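# Four arms walk a stone figure to the road's line

## Task

Using its ropes, rock the stone figure forward along the road until the centre of its base sits on or beyond the white line that crosses the road (or get it as close as the available motion allows), and finish with the figure upright on the road; a rope end hanging past the road edge is acceptable.

## Robot and tools

Setup: four Kinova Gen3 arms (arm1 to arm4), each with a five-finger right hand, stand around the scene and pull a stone figure by ropes. All positions use one scene frame in metres: origin on the floor, +z up. Arm feet (base_link): arm1 at x=+1.528 y=0 z=0.677, facing -x; arm2 at x=-0.053 y=+1.571 z=0.695, facing -y; arm3 at x=-1.625 y=0 z=0.665, facing +x; arm4 at x=-0.052 y=-1.570 z=0.726, facing +y. Each foot faces along its own +x. A hand reaches roughly 1.06 m from its joint-1 axis.

Tools.
move: one action for any subset of arms. Arguments arm1, arm2, arm3, arm4, each a separate object (or null), plus cameras. Inside an arm's object:
- joints: absolute targets keyed by name. joint1_rad to joint7_rad are radians (joint1, 3, 5, 7 range -6.283 to 6.283; joint2 -2.249 to 2.249; joint4 -2.579 to 2.579; joint6 -2.099 to 2.099). Joint 1 positive turns the arm clockwise seen from above; joint 2 at 0 is upright, positive leans forward; joints 4 and 6 at 0 are straight. Hand keys hand_little, hand_ring, hand_middle, hand_index, hand_thumb_bend, hand_thumb_turn run -1 (closed/curled, thumb turned in front of palm) to +1 (open/straight, thumb beside palm). hand_force_limit (-1 to 1) is a setting: the fingertip force at which closing stops, about 0 N at -1 up to 10 N at +1 (15 N for the thumb). hand_speed (-0.96 to 1) is also a setting: near zero at -1, full speed from +0.48 up. Scenes begin at force limit 0 and speed -0.8.
- target: an absolute pose of the hand point, a list of seven numbers [x, y, z, qw, qx, qy, qz], metres and a unit quaternion in the scene frame, written the way the hand line prints it. The hand travels in a straight line from its current hand_target toward it. With target, joints may hold only the hand_ keys.
- speed: top hand speed for target, 0.002 to 0.5 m/s (default 0.25); turning is capped at twice that in rad/s.
- min_time_s: 0.1 to 8 s, the shortest duration for that arm's joint motions.
All arms in an action start at once; hand paths in one action finish together; paths end after 10 s and an action never exceeds 15 s. cameras lists names among arm1_cam_wrist to arm4_cam_wrist, cam_front, cam_over, cam_side, cam_wide, or "all"; [] gives none. A move with no arm parts returns full state for every arm plus images.
wait: seconds from 0 to 10, commands nothing, returns state; it counts as motion.
zoom_image: camera plus region [x0, y0, x1, y1] in pixels (origin top-left, at most 504 by 504) of that camera's newest image.
show_instructions: shows the reference pages (the five-finger hand diagram).
finished_scene: ends the scene for good; the figure must already be in place and stay there.

Hand geometry: the hand point is 0.045 m in front of the palm. Its +z runs along the straight fingers, +y out of the palm, +x across the palm away from the thumb. Straight fingers extend 0.06 to 0.07 m past the point. With joints 1, 3, 5 at 0 and joint 7 at 1.57, fingers hang down in front with the palm facing right. The wrist camera sits on the little-finger side. A bracket on that side of the wrist sticks out and can strike things. A thumb-in-front wrap holds objects about 0.035 to 0.065 m thick; handles down to about 0.025 m are possible, so a rope can be gripped.

Gripping: a finger motor only starts when its target changes by 0.002 or more. It stops at the target or when its load hits hand_force_limit, then locks. To grip harder, raise hand_force_limit and send a more-closed target; to release, send a more-open one. Close slowly (hand_speed -0.94 or below) for a gentle hold.

Reading results: each robot block lists joint_positions (hand keys on the same scale, plus the two settings), joint velocities in rad/s ("within noise" when still), joint torques, a flange force, hand (measured hand-point pose) and hand_target. hand_stopped_by gives six words for little, ring, middle, index, thumb_bend, thumb_turn: moving, target, force, stalled or fault. The *_load_n values are fingertip forces in N (positive pushing open); a lost grip shows as these falling near 0. The move line names arms that were commanded; "as last shown" marks an uncommanded arm whose omitted lines are unchanged. Statuses: done (within 1 cm and 2 degrees, or 0.01 rad), off_target (at rest short of target, maybe still pushing), time_out (holds where it stopped), not_followed or "joint command not followed"/"pose unreachable" (a safety check withheld the motion). Printed hand positions get less accurate at long reach, and a hand may lag, drift or overshoot its speed near full stretch.

Cautions: arms do not halt on contact and keep pushing; move them away afterwards. Never pinch another robot's fingers or press two arms together; fingers can still meet despite the checks. Exceeding a joint torque limit (104.5 N m joints 1 to 4, 51.3 N m joints 5 to 7) or deviating over 5 degrees from plan triggers a 10 s torque stop; then resend targets. Long holds or stretched poses heat motors; MOTOR HOT warns at 60 °C, and an over-temperature fault makes the arm sag, after which keys marked limit_stop_at_motor_heat need resending. Do not topple the figure, knock anything out of the work area, drop or fling it, or strike it hard. Random pushes may nudge loose objects. If a call is refused or interrupted by a stop, the remaining calls in that reply are skipped.

Each tool is called after "Call:" as a command line: name --argument value for each argument, lists and objects as JSON in quotes; but a table of rows of numbers goes row by row, as --pt "numbers of a row", without its own name.

Reference images:

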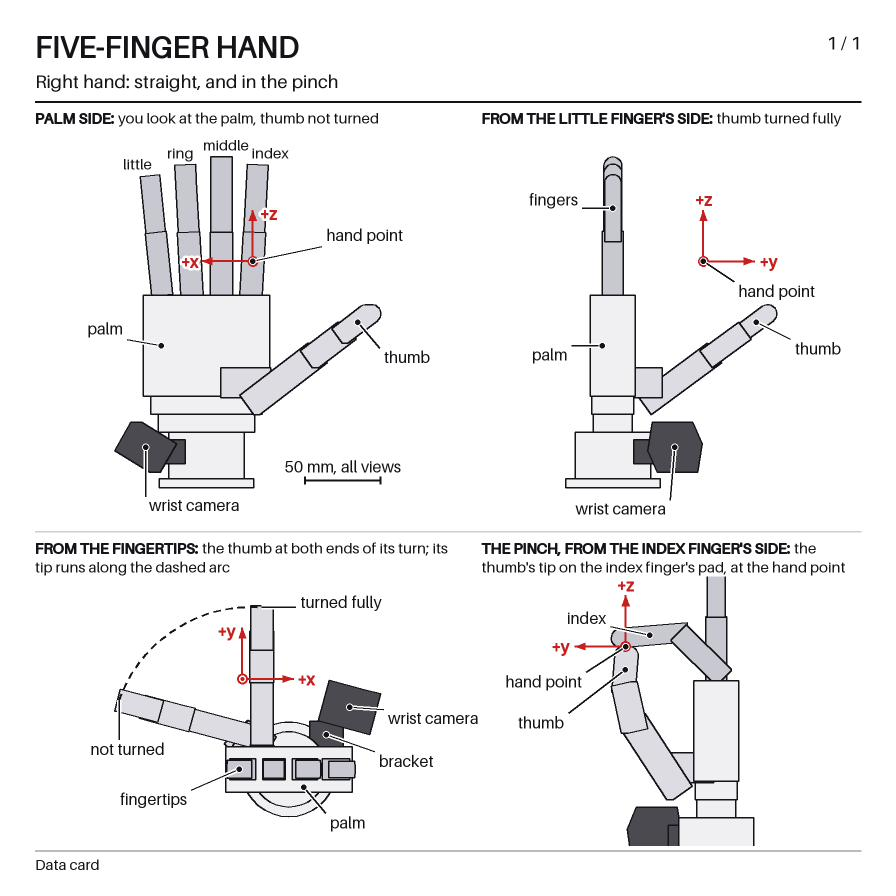

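## Session

Call:
move --cameras '["all"]'

Scene clock: 0.00 s.
Joint torques (N m): no reading
Motor temperatures (°C): arm1=[34 31 28 33 39 41 44] | arm2=[33 31 28 36 40 36 45] | arm3=[35 36 32 33 41 42 42] | arm4=[35 35 32 34 35 40 39]
Flange force (N): no reading
Joint velocities: within noise
arm1.joint_positions: joint1_rad=-0.352 joint2_rad=-0.407 joint3_rad=-0.030 joint4_rad=+1.445 joint5_rad=+0.007 joint6_rad=+2.030 joint7_rad=-2.009 hand_little=+1.000 hand_ring=+1.000 hand_middle=+1.000 hand_index=+1.000 hand_thumb_turn=+1.000 hand_thumb_bend=+1.000 hand_force_limit=+0.000 hand_speed=-0.800
arm1.joint_status: not commanded
arm1.hand_stopped_by: target,target,target,target,target,target
arm1.little_load_n: 0.0
arm1.ring_load_n: 0.0
arm1.middle_load_n: 0.0
arm1.index_load_n: 0.0
arm1.thumb_bend_load_n: 0.0
arm1.thumb_turn_load_n: 0.0
arm1.hand: x=+1.3685 y=-0.0875 z=+1.1905 quat_wxyz=(-0.006, -0.999, +0.019, +0.038) (m; scene frame)
arm1.hand_target: x=+1.3685 y=-0.0875 z=+1.1905 quat_wxyz=(-0.006, -0.999, +0.019, +0.038) (m; scene frame)
arm1.hand_status: not commanded
arm2.joint_positions: joint1_rad=-0.376 joint2_rad=-0.400 joint3_rad=-0.089 joint4_rad=+1.463 joint5_rad=+0.013 joint6_rad=+2.006 joint7_rad=-1.955 hand_little=+1.000 hand_ring=+1.000 hand_middle=+1.000 hand_index=+1.000 hand_thumb_turn=+1.000 hand_thumb_bend=+1.000 hand_force_limit=+0.000 hand_speed=-0.800
arm2.joint_status: not commanded
arm2.hand_stopped_by: target,target,target,target,target,target
arm2.little_load_n: 0.0
arm2.ring_load_n: 0.0
arm2.middle_load_n: 0.0
arm2.index_load_n: 0.0
arm2.thumb_bend_load_n: 0.0
arm2.thumb_turn_load_n: 0.0
arm2.hand: x=+0.0416 y=+1.4096 z=+1.2010 quat_wxyz=(-0.024, -0.698, -0.715, +0.033) (m; scene frame)
arm2.hand_target: x=+0.0416 y=+1.4096 z=+1.2010 quat_wxyz=(-0.024, -0.698, -0.715, +0.033) (m; scene frame)
arm2.hand_status: not commanded
arm3.joint_positions: joint1_rad=-0.013 joint2_rad=-0.352 joint3_rad=-0.041 joint4_rad=+1.522 joint5_rad=-0.048 joint6_rad=+1.947 joint7_rad=-1.943 hand_little=+1.000 hand_ring=+1.000 hand_middle=+1.000 hand_index=+1.000 hand_thumb_turn=+1.000 hand_thumb_bend=+1.000 hand_force_limit=+0.000 hand_speed=-0.800
arm3.joint_status: not commanded
arm3.hand_stopped_by: target,target,target,target,target,target
arm3.little_load_n: 0.0
arm3.ring_load_n: 0.0
arm3.middle_load_n: 0.0
arm3.index_load_n: 0.0
arm3.thumb_bend_load_n: 0.0
arm3.thumb_turn_load_n: 0.0
arm3.hand: x=-1.4257 y=+0.0481 z=+1.1488 quat_wxyz=(-0.011, -0.157, -0.987, -0.016) (m; scene frame)
arm3.hand_target: x=-1.4257 y=+0.0481 z=+1.1488 quat_wxyz=(-0.011, -0.157, -0.987, -0.016) (m; scene frame)
arm3.hand_status: not commanded
arm4.joint_positions: joint1_rad=+0.140 joint2_rad=-0.490 joint3_rad=-0.109 joint4_rad=+1.567 joint5_rad=+0.009 joint6_rad=+2.019 joint7_rad=-2.128 hand_little=+1.000 hand_ring=+1.000 hand_middle=+1.000 hand_index=+1.000 hand_thumb_turn=+1.000 hand_thumb_bend=+1.000 hand_force_limit=+0.000 hand_speed=-0.800
arm4.joint_status: not commanded
arm4.hand_stopped_by: target,target,target,target,target,target
arm4.little_load_n: 0.0
arm4.ring_load_n: 0.0
arm4.middle_load_n: 0.0
arm4.index_load_n: 0.0
arm4.thumb_bend_load_n: 0.0
arm4.thumb_turn_load_n: 0.0
arm4.hand: x=-0.0641 y=-1.4184 z=+1.2101 quat_wxyz=(-0.031, +0.486, -0.874, -0.007) (m; scene frame)
arm4.hand_target: x=-0.0641 y=-1.4184 z=+1.2101 quat_wxyz=(-0.031, +0.486, -0.874, -0.007) (m; scene frame)
arm4.hand_status: not commanded
pictures: arm1_cam_wrist, arm2_cam_wrist, arm3_cam_wrist, arm4_cam_wrist, cam_front, cam_over, cam_side, cam_wide

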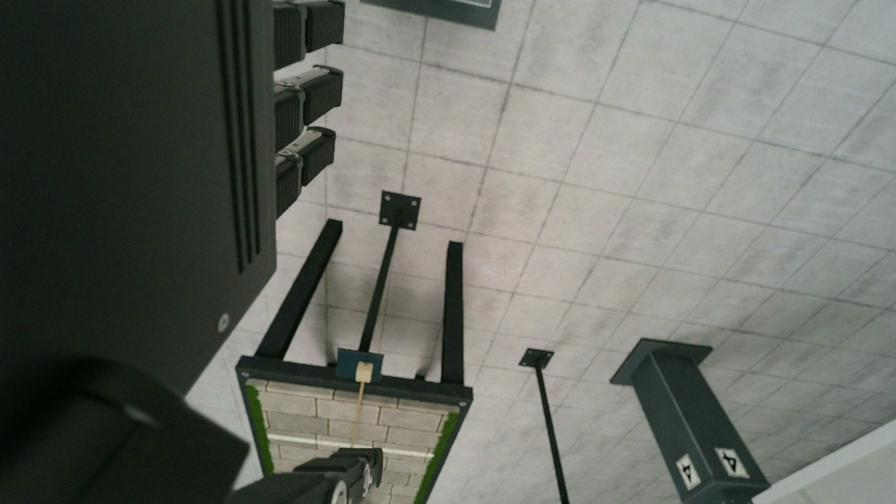

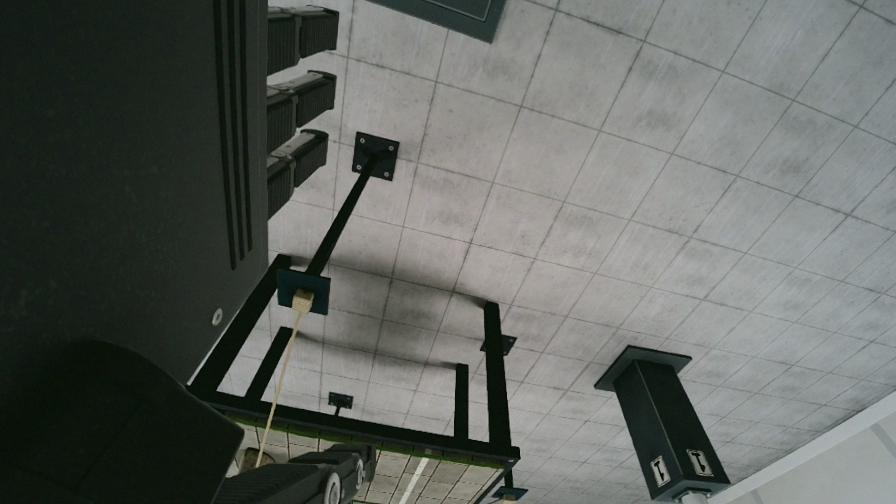

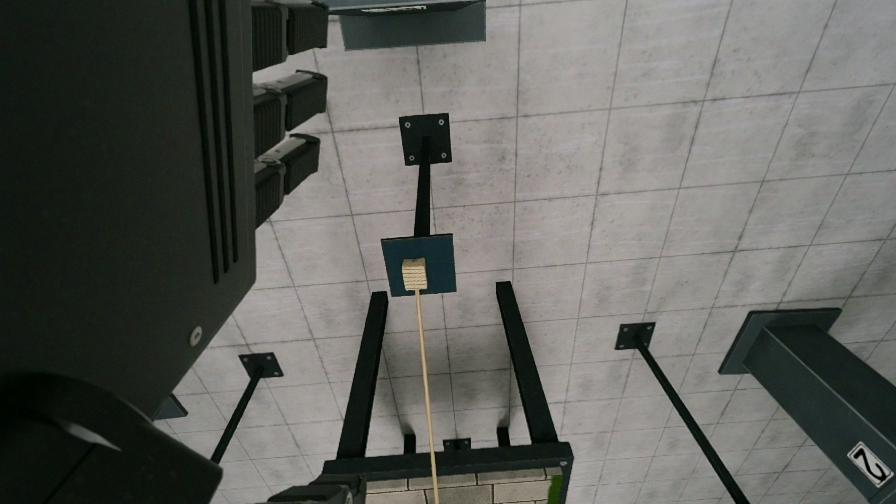

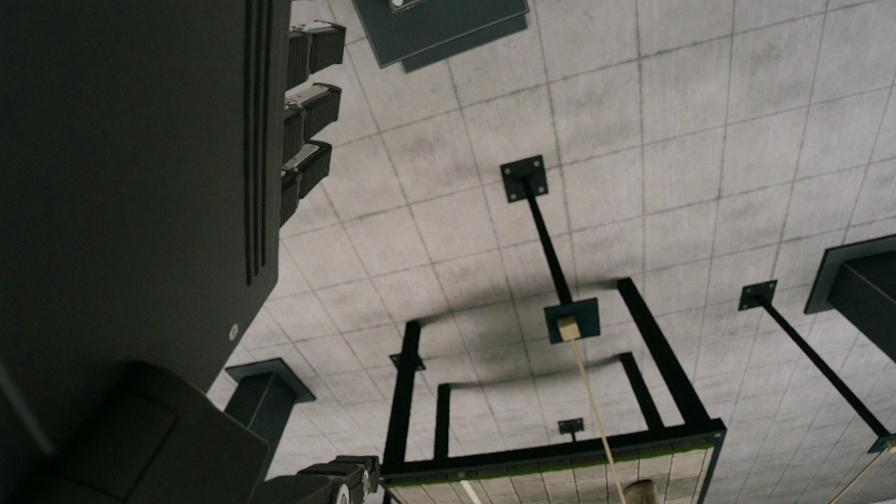

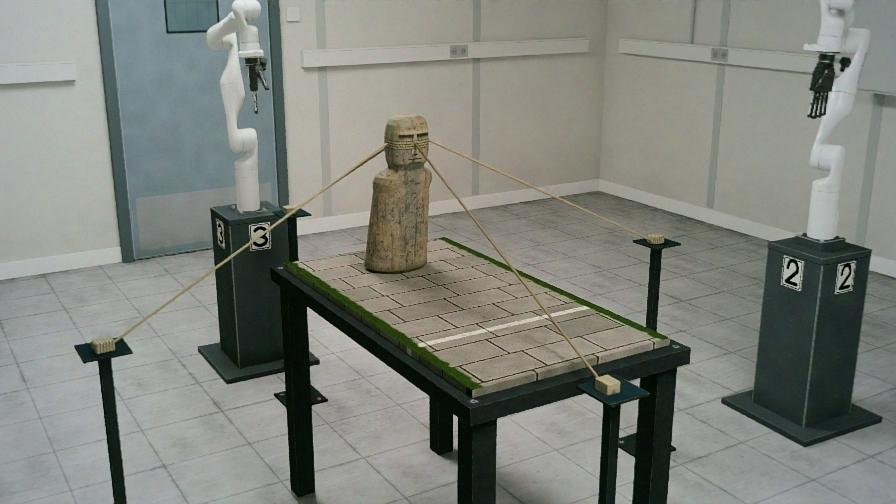

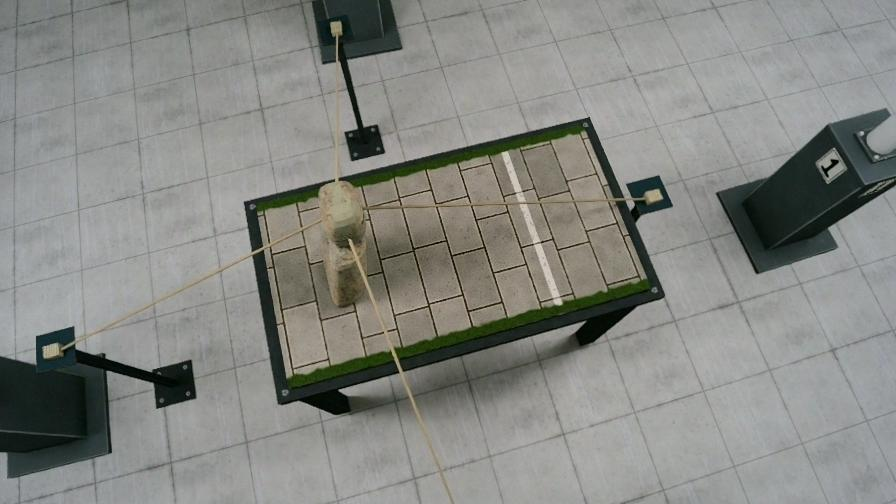

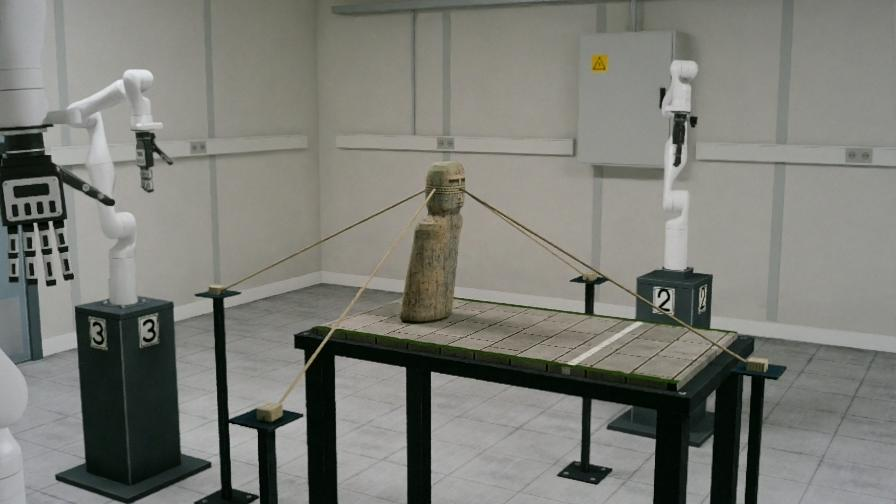

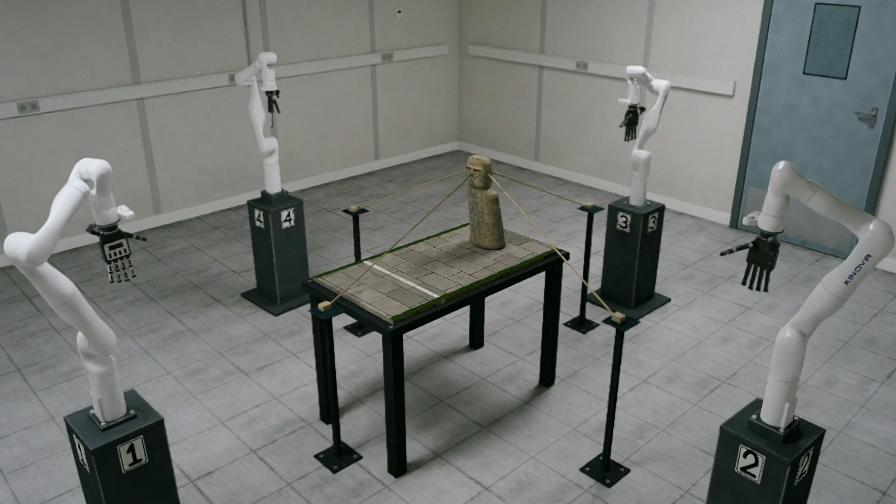

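Call:
zoom_image --camera "cam_over" --region '[0, 0, 504, 504]'

Call:
zoom_image --camera "cam_over" --region '[392, 0, 896, 504]'

Call:
zoom_image --camera "cam_front" --region '[60, 80, 460, 480]'

Call:
zoom_image --camera "cam_side" --region '[200, 140, 500, 440]'

Scaled by 1.000.

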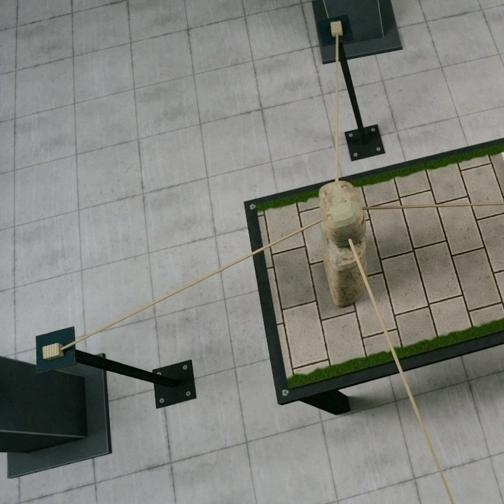

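Scaled by 1.000.

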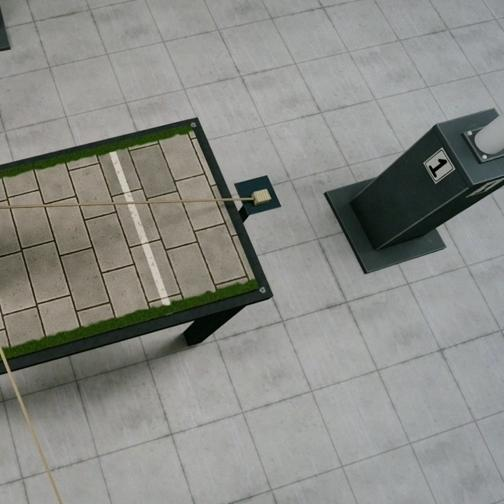

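Scaled by 1.260 from the camera's image (finer frame: 1280x720).

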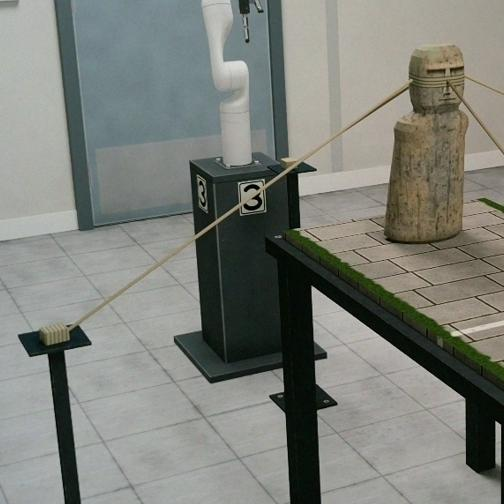

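Scaled by 1.680 from the camera's image (finer frame: 1280x720).

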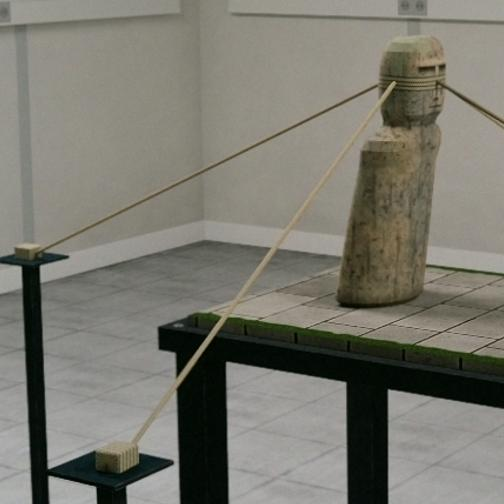

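Call:
zoom_image --camera "cam_over" --region '[240, 140, 440, 340]'

Call:
zoom_image --camera "cam_front" --region '[320, 90, 520, 290]'

Call:
zoom_image --camera "cam_side" --region '[350, 140, 530, 340]'

Call:
zoom_image --camera "cam_wide" --region '[400, 130, 580, 310]'

Scaled by 2.520 from the camera's image (finer frame: 1280x720).

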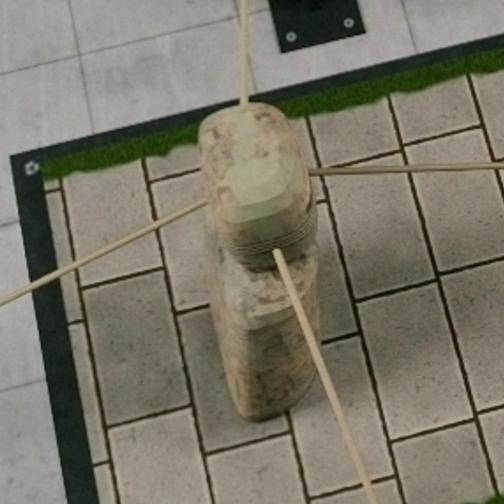

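Scaled by 2.520 from the camera's image (finer frame: 1280x720).

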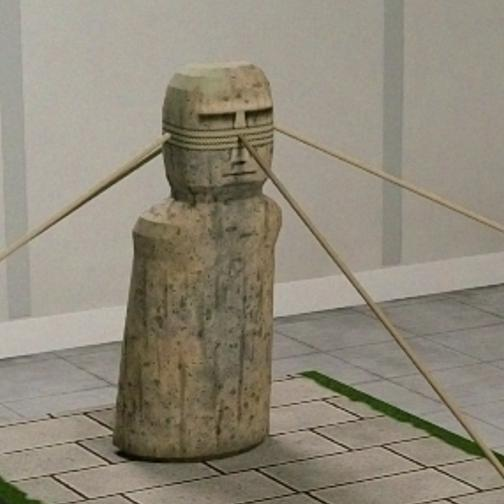

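Scaled by 2.520 from the camera's image (finer frame: 1280x720).

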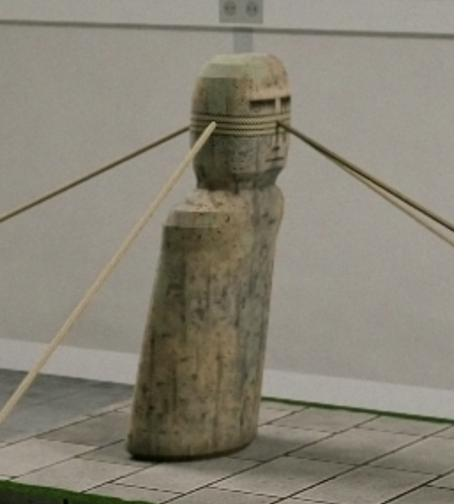

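Scaled by 2.800 from the camera's image (finer frame: 1280x720).

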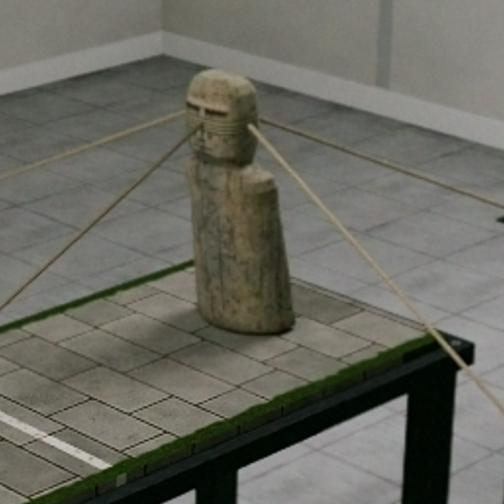

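Call:
zoom_image --camera "cam_front" --region '[550, 340, 670, 420]'

Call:
zoom_image --camera "cam_side" --region '[210, 370, 330, 450]'

Call:
zoom_image --camera "arm3_cam_wrist" --region '[360, 210, 480, 320]'

Call:
zoom_image --camera "arm2_cam_wrist" --region '[250, 250, 370, 350]'

Call:
zoom_image --camera "cam_side" --region '[710, 330, 810, 410]'

Scaled by 4.200 from the camera's image (finer frame: 1280x720).

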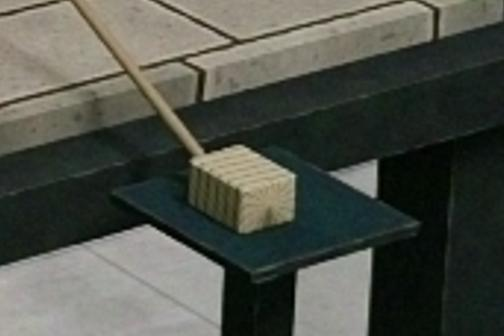

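Scaled by 4.200 from the camera's image (finer frame: 1280x720).

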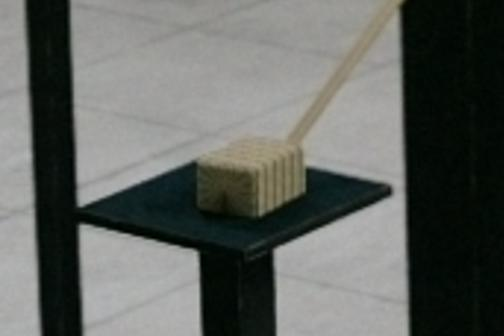

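Scaled by 4.200 from the camera's image (finer frame: 1280x720).

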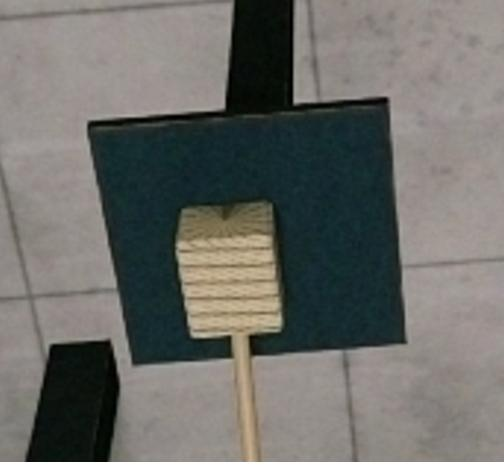

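Scaled by 4.200 from the camera's image (finer frame: 1280x720).

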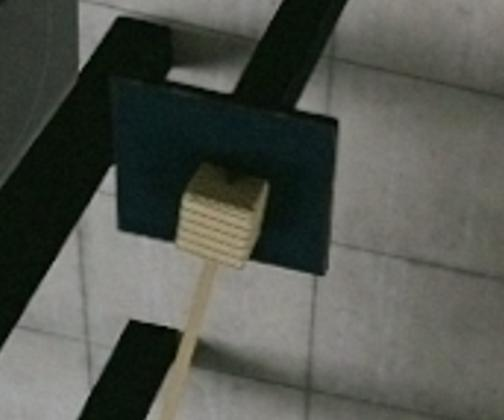

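Scaled by 5.040 from the camera's image (finer frame: 1280x720).

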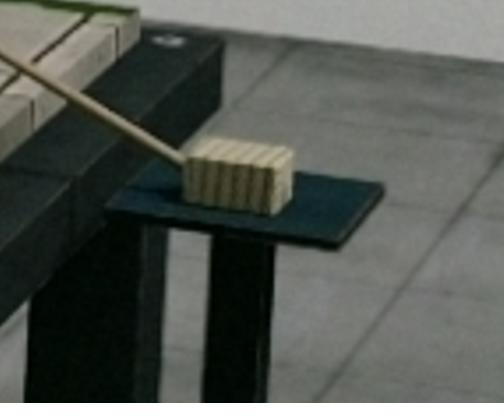

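Call:
move --arm1 '{"joints": {"joint1_rad": 0.030, "joint2_rad": 0.993, "joint3_rad": 0, "joint4_rad": 0.9215, "joint5_rad": 0, "joint6_rad": 0.1975, "joint7_rad": 0, "hand_speed": 1, "hand_thumb_turn": -1, "hand_thumb_bend": 0.8, "hand_index": 0.4, "hand_middle": 0.4, "hand_ring": 0.4, "hand_little": 0.4}}' --arm2 '{"joints": {"joint1_rad": 0.122, "joint2_rad": 0.640, "joint3_rad": 0, "joint4_rad": 1.758, "joint5_rad": 0, "joint6_rad": -0.286, "joint7_rad": 0, "hand_speed": 1, "hand_thumb_turn": -1, "hand_thumb_bend": 0.8, "hand_index": 0.4, "hand_middle": 0.4, "hand_ring": 0.4, "hand_little": 0.4}}' --arm3 '{"joints": {"joint1_rad": 0.012, "joint2_rad": 0.139, "joint3_rad": 0, "joint4_rad": 2.325, "joint5_rad": 0, "joint6_rad": -0.195, "joint7_rad": 0, "hand_speed": 1, "hand_thumb_turn": -1, "hand_thumb_bend": 0.8, "hand_index": 0.4, "hand_middle": 0.4, "hand_ring": 0.4, "hand_little": 0.4}}' --arm4 '{"joints": {"joint1_rad": -0.067, "joint2_rad": 0.689, "joint3_rad": 0, "joint4_rad": 1.8006, "joint5_rad": 0, "joint6_rad": -0.378, "joint7_rad": 0, "hand_speed": 1, "hand_thumb_turn": -1, "hand_thumb_bend": 0.8, "hand_index": 0.4, "hand_middle": 0.4, "hand_ring": 0.4, "hand_little": 0.4}}' --cameras '["all"]'

Scene clock: 410.80 s.
Joint torques (N m): arm1=[0.42 -26.14 0.13 -9.63 0.21 -1.94 -0.24] | arm2=[2.18 -20.17 1.3 -7.54 -0.08 -2.03 -0.21] | arm3=[0.37 -9.34 -0.85 -7.13 0.14 -1.61 0.33] | arm4=[-0.7 -18.78 -0.7 -7.19 0.23 -2.54 -0.55]
Motor temperatures (°C): arm1=[34 30 28 34 39 41 44] | arm2=[33 30 28 36 40 35 45] | arm3=[34 35 32 32 41 42 42] | arm4=[34 33 31 34 35 40 39]
Flange force (N): arm1=[-1.1 -0.4 1.0] | arm2=[-5.6 0.7 2.5] | arm3=no reading | arm4=[-1.0 -1.0 -0.7]
move: arm1 done; arm2 done; arm3 done; arm4 done
Joint velocities: within noise
arm1.joint_positions: joint1_rad=+0.030 joint2_rad=+0.993 joint3_rad=+0.000 joint4_rad=+0.921 joint5_rad=+0.000 joint6_rad=+0.198 joint7_rad=+0.000 hand_little=+0.400 hand_ring=+0.400 hand_middle=+0.400 hand_index=+0.400 hand_thumb_turn=-1.000 hand_thumb_bend=+0.800 hand_force_limit=+0.000 hand_speed=+1.000
arm1.joint_status: all done
arm1.hand_stopped_by: target,target,target,target,target,target
arm1.little_load_n: 0.0
arm1.ring_load_n: 0.0
arm1.middle_load_n: 0.0
arm1.index_load_n: 0.0
arm1.thumb_bend_load_n: 0.0
arm1.thumb_turn_load_n: 0.0
arm1.hand: x=+0.6343 y=-0.0007 z=+0.8696 quat_wxyz=(+0.350, -0.617, -0.614, +0.347)
arm1.hand_target: x=+0.6343 y=-0.0007 z=+0.8696 quat_wxyz=(+0.350, -0.617, -0.614, +0.347)
arm1.hand_status: not commanded
arm2.joint_positions: joint1_rad=+0.122 joint2_rad=+0.640 joint3_rad=+0.000 joint4_rad=+1.758 joint5_rad=+0.000 joint6_rad=-0.286 joint7_rad=+0.000 hand_little=+0.400 hand_ring=+0.400 hand_middle=+0.400 hand_index=+0.400 hand_thumb_turn=-1.000 hand_thumb_bend=+0.800 hand_force_limit=+0.000 hand_speed=+1.000
arm2.joint_status: all done
arm2.hand_stopped_by: target,target,target,target,target,target
arm2.little_load_n: 0.0
arm2.ring_load_n: -0.5
arm2.middle_load_n: 0.0
arm2.index_load_n: 0.0
arm2.thumb_bend_load_n: 0.0
arm2.thumb_turn_load_n: 0.0
arm2.hand: x=-0.1662 y=+0.8708 z=+0.8663 quat_wxyz=(+0.041, -0.074, -0.868, +0.489)
arm2.hand_target: x=-0.1662 y=+0.8708 z=+0.8663 quat_wxyz=(+0.041, -0.074, -0.868, +0.489)
arm2.hand_status: not commanded
arm3.joint_positions: joint1_rad=+0.012 joint2_rad=+0.139 joint3_rad=+0.000 joint4_rad=+2.325 joint5_rad=+0.000 joint6_rad=-0.195 joint7_rad=+0.000 hand_little=+0.400 hand_ring=+0.400 hand_middle=+0.400 hand_index=+0.400 hand_thumb_turn=-1.000 hand_thumb_bend=+0.800 hand_force_limit=+0.000 hand_speed=+1.000
arm3.joint_status: all done
arm3.hand_stopped_by: target,target,target,target,target,target
arm3.little_load_n: 0.0
arm3.ring_load_n: 0.0
arm3.middle_load_n: 0.0
arm3.index_load_n: 0.0
arm3.thumb_bend_load_n: 0.0
arm3.thumb_turn_load_n: 0.0
arm3.hand: x=-1.1617 y=-0.0038 z=+0.8695 quat_wxyz=(-0.295, +0.633, -0.648, +0.304)
arm3.hand_target: x=-1.1617 y=-0.0038 z=+0.8695 quat_wxyz=(-0.295, +0.633, -0.648, +0.304)
arm3.hand_status: not commanded
arm4.joint_positions: joint1_rad=-0.067 joint2_rad=+0.689 joint3_rad=+0.000 joint4_rad=+1.801 joint5_rad=+0.000 joint6_rad=-0.378 joint7_rad=+0.000 hand_little=+0.400 hand_ring=+0.400 hand_middle=+0.400 hand_index=+0.400 hand_thumb_turn=-1.000 hand_thumb_bend=+0.800 hand_force_limit=+0.000 hand_speed=+1.000
arm4.joint_status: all done
arm4.hand_stopped_by: target,target,target,target,target,target
arm4.little_load_n: 0.0
arm4.ring_load_n: 0.0
arm4.middle_load_n: 0.0
arm4.index_load_n: 0.0
arm4.thumb_bend_load_n: 0.0
arm4.thumb_turn_load_n: 0.0
arm4.hand: x=-0.1371 y=-0.8715 z=+0.8687 quat_wxyz=(-0.492, +0.869, +0.047, -0.034)
arm4.hand_target: x=-0.1371 y=-0.8715 z=+0.8687 quat_wxyz=(-0.492, +0.869, +0.047, -0.034)
arm4.hand_status: not commanded
pictures: arm1_cam_wrist, arm2_cam_wrist, arm3_cam_wrist, arm4_cam_wrist, cam_front, cam_over, cam_side, cam_wide
arm1_cam_wrist: T_world_to_cam=[[0.48519, 0.22898, -0.8439, 0.42748], [0.56739, -0.81678, 0.1046, -0.45747], [-0.66532, -0.52957, -0.52621, 0.99371]] pos_world=[0.7133, 0.0547, 0.93151]
arm2_cam_wrist: T_world_to_cam=[[-0.16707, 0.52896, -0.83204, 0.23452], [0.90465, 0.41781, 0.08397, -0.29079], [0.39205, -0.73867, -0.54833, 1.29912]] pos_world=[-0.20708, 0.95706, 0.93189]
arm3_cam_wrist: T_world_to_cam=[[-0.62865, -0.23135, -0.74248, -0.08955], [-0.50506, 0.84744, 0.16357, -0.72851], [0.59136, 0.47783, -0.64959, 1.36499]] pos_world=[-1.23144, -0.05558, 0.93937]
arm4_cam_wrist: T_world_to_cam=[[0.30973, -0.47362, -0.82447, 0.33743], [-0.75041, -0.65426, 0.09394, -0.75749], [-0.58391, 0.58959, -0.55806, 1.03363]] pos_world=[-0.06939, -0.94521, 0.92619]

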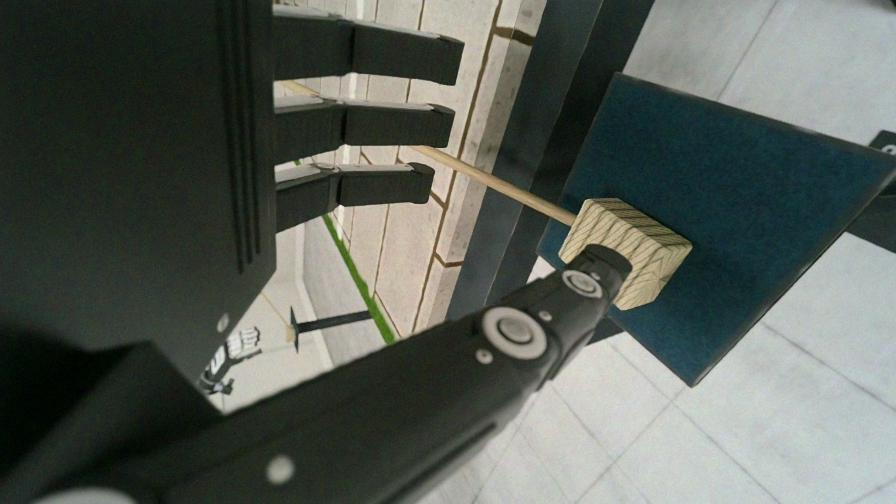

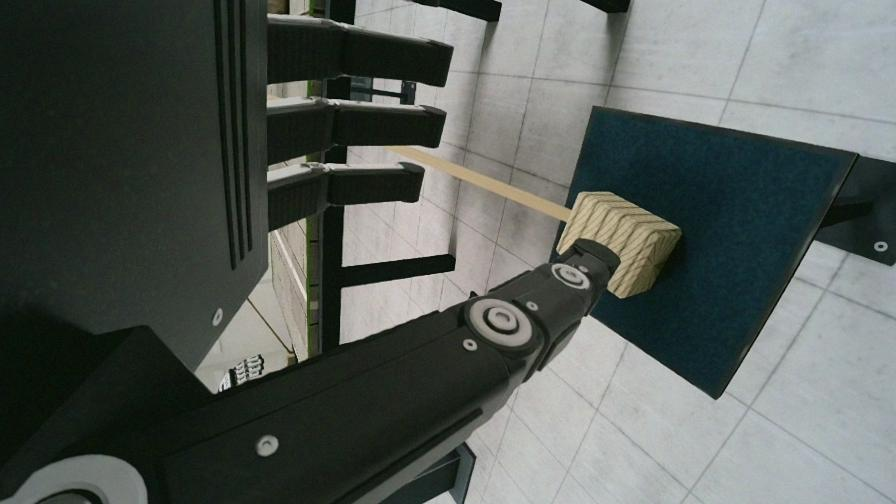

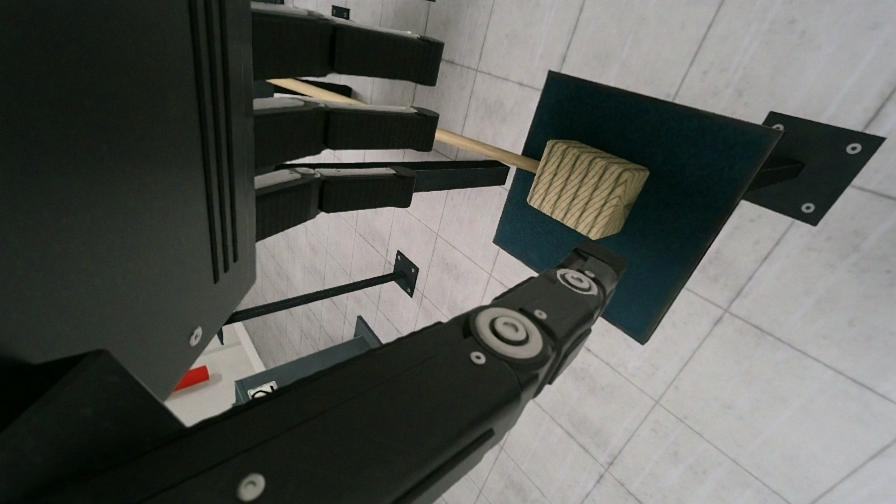

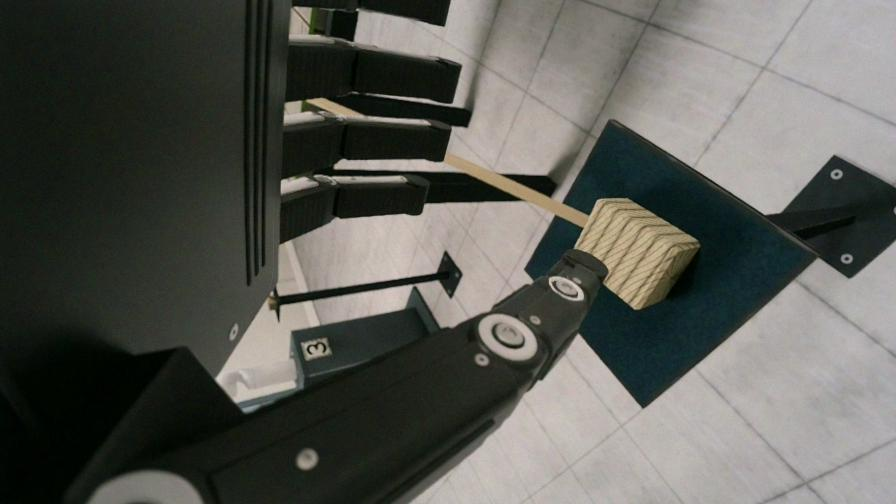

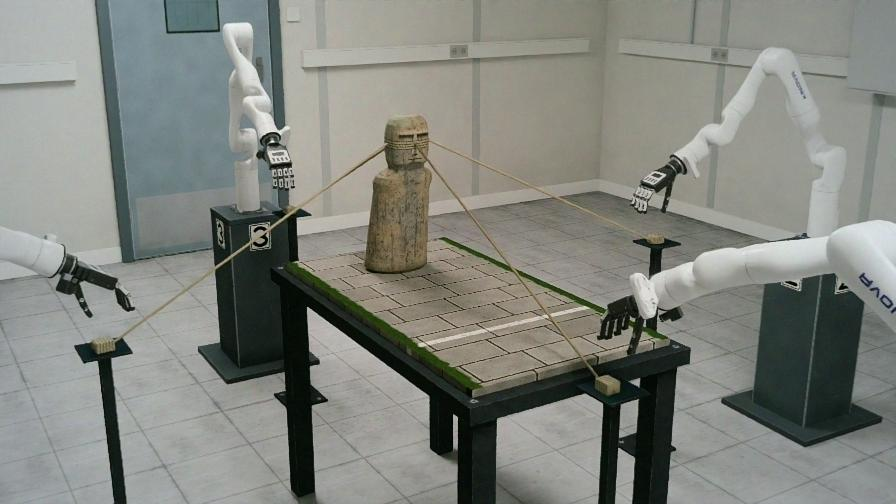

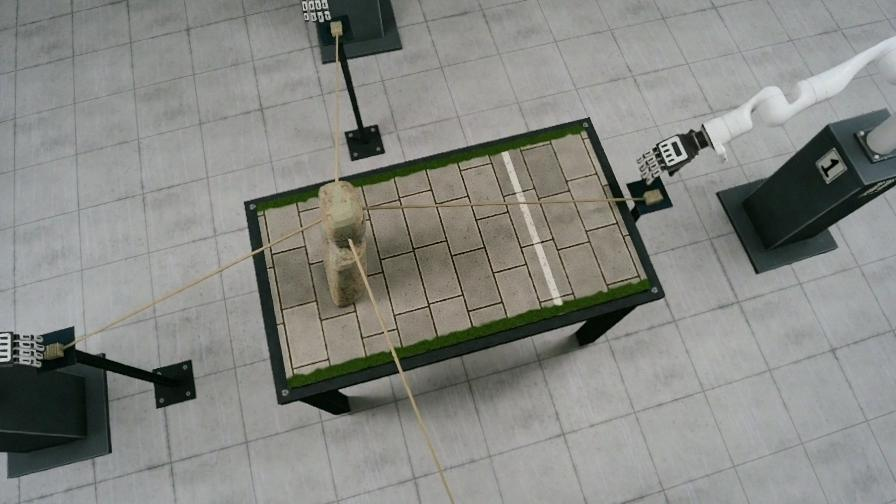

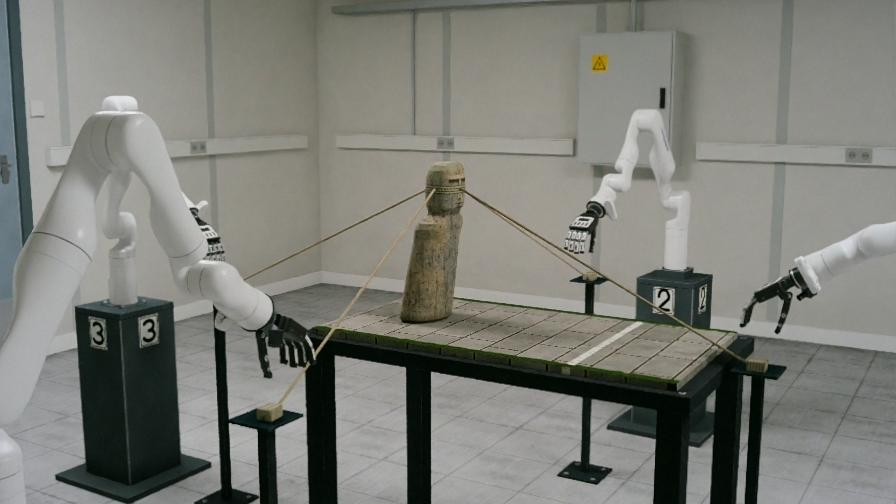

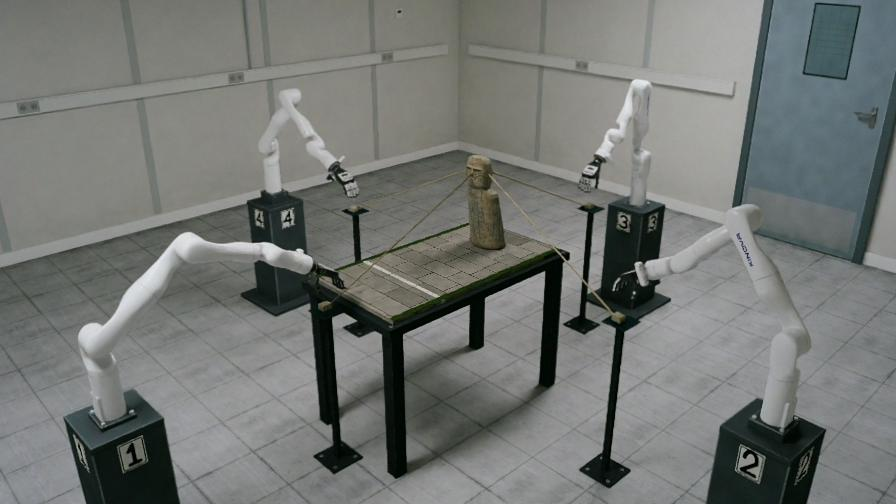

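Call:
zoom_image --camera "arm1_cam_wrist" --region '[520, 60, 760, 400]'

Call:
zoom_image --camera "arm3_cam_wrist" --region '[480, 60, 720, 360]'

Call:
zoom_image --camera "arm2_cam_wrist" --region '[500, 90, 760, 410]'

Call:
zoom_image --camera "arm4_cam_wrist" --region '[500, 100, 740, 420]'

Scaled by 1.482 from the camera's image (finer frame: 1280x720).

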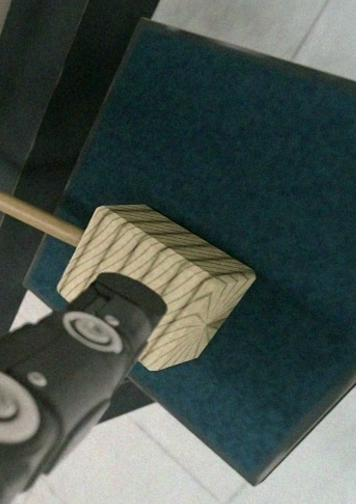

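Scaled by 1.680 from the camera's image (finer frame: 1280x720).

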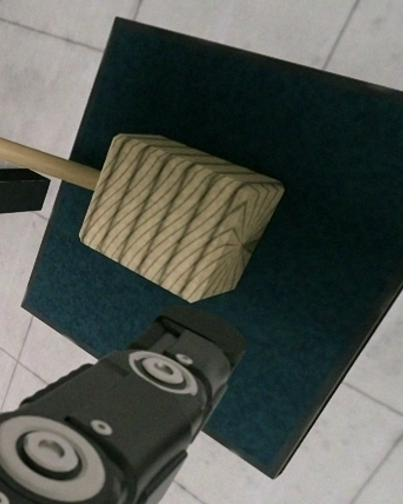

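Scaled by 1.575 from the camera's image (finer frame: 1280x720).

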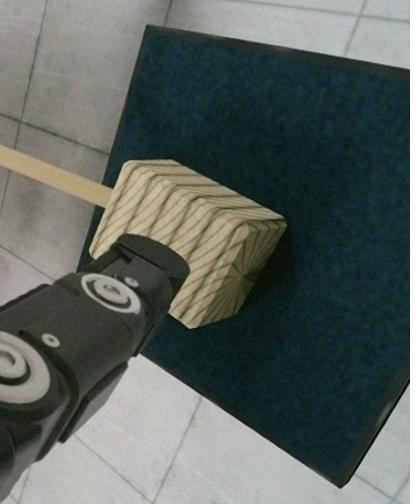

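Scaled by 1.575 from the camera's image (finer frame: 1280x720).

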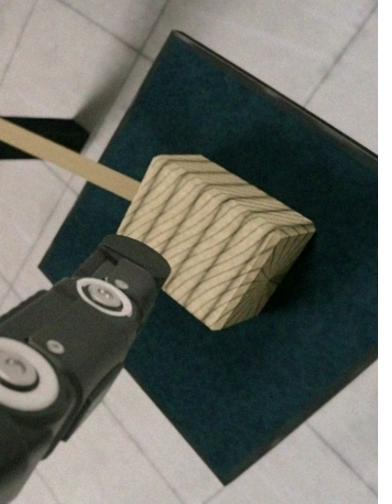

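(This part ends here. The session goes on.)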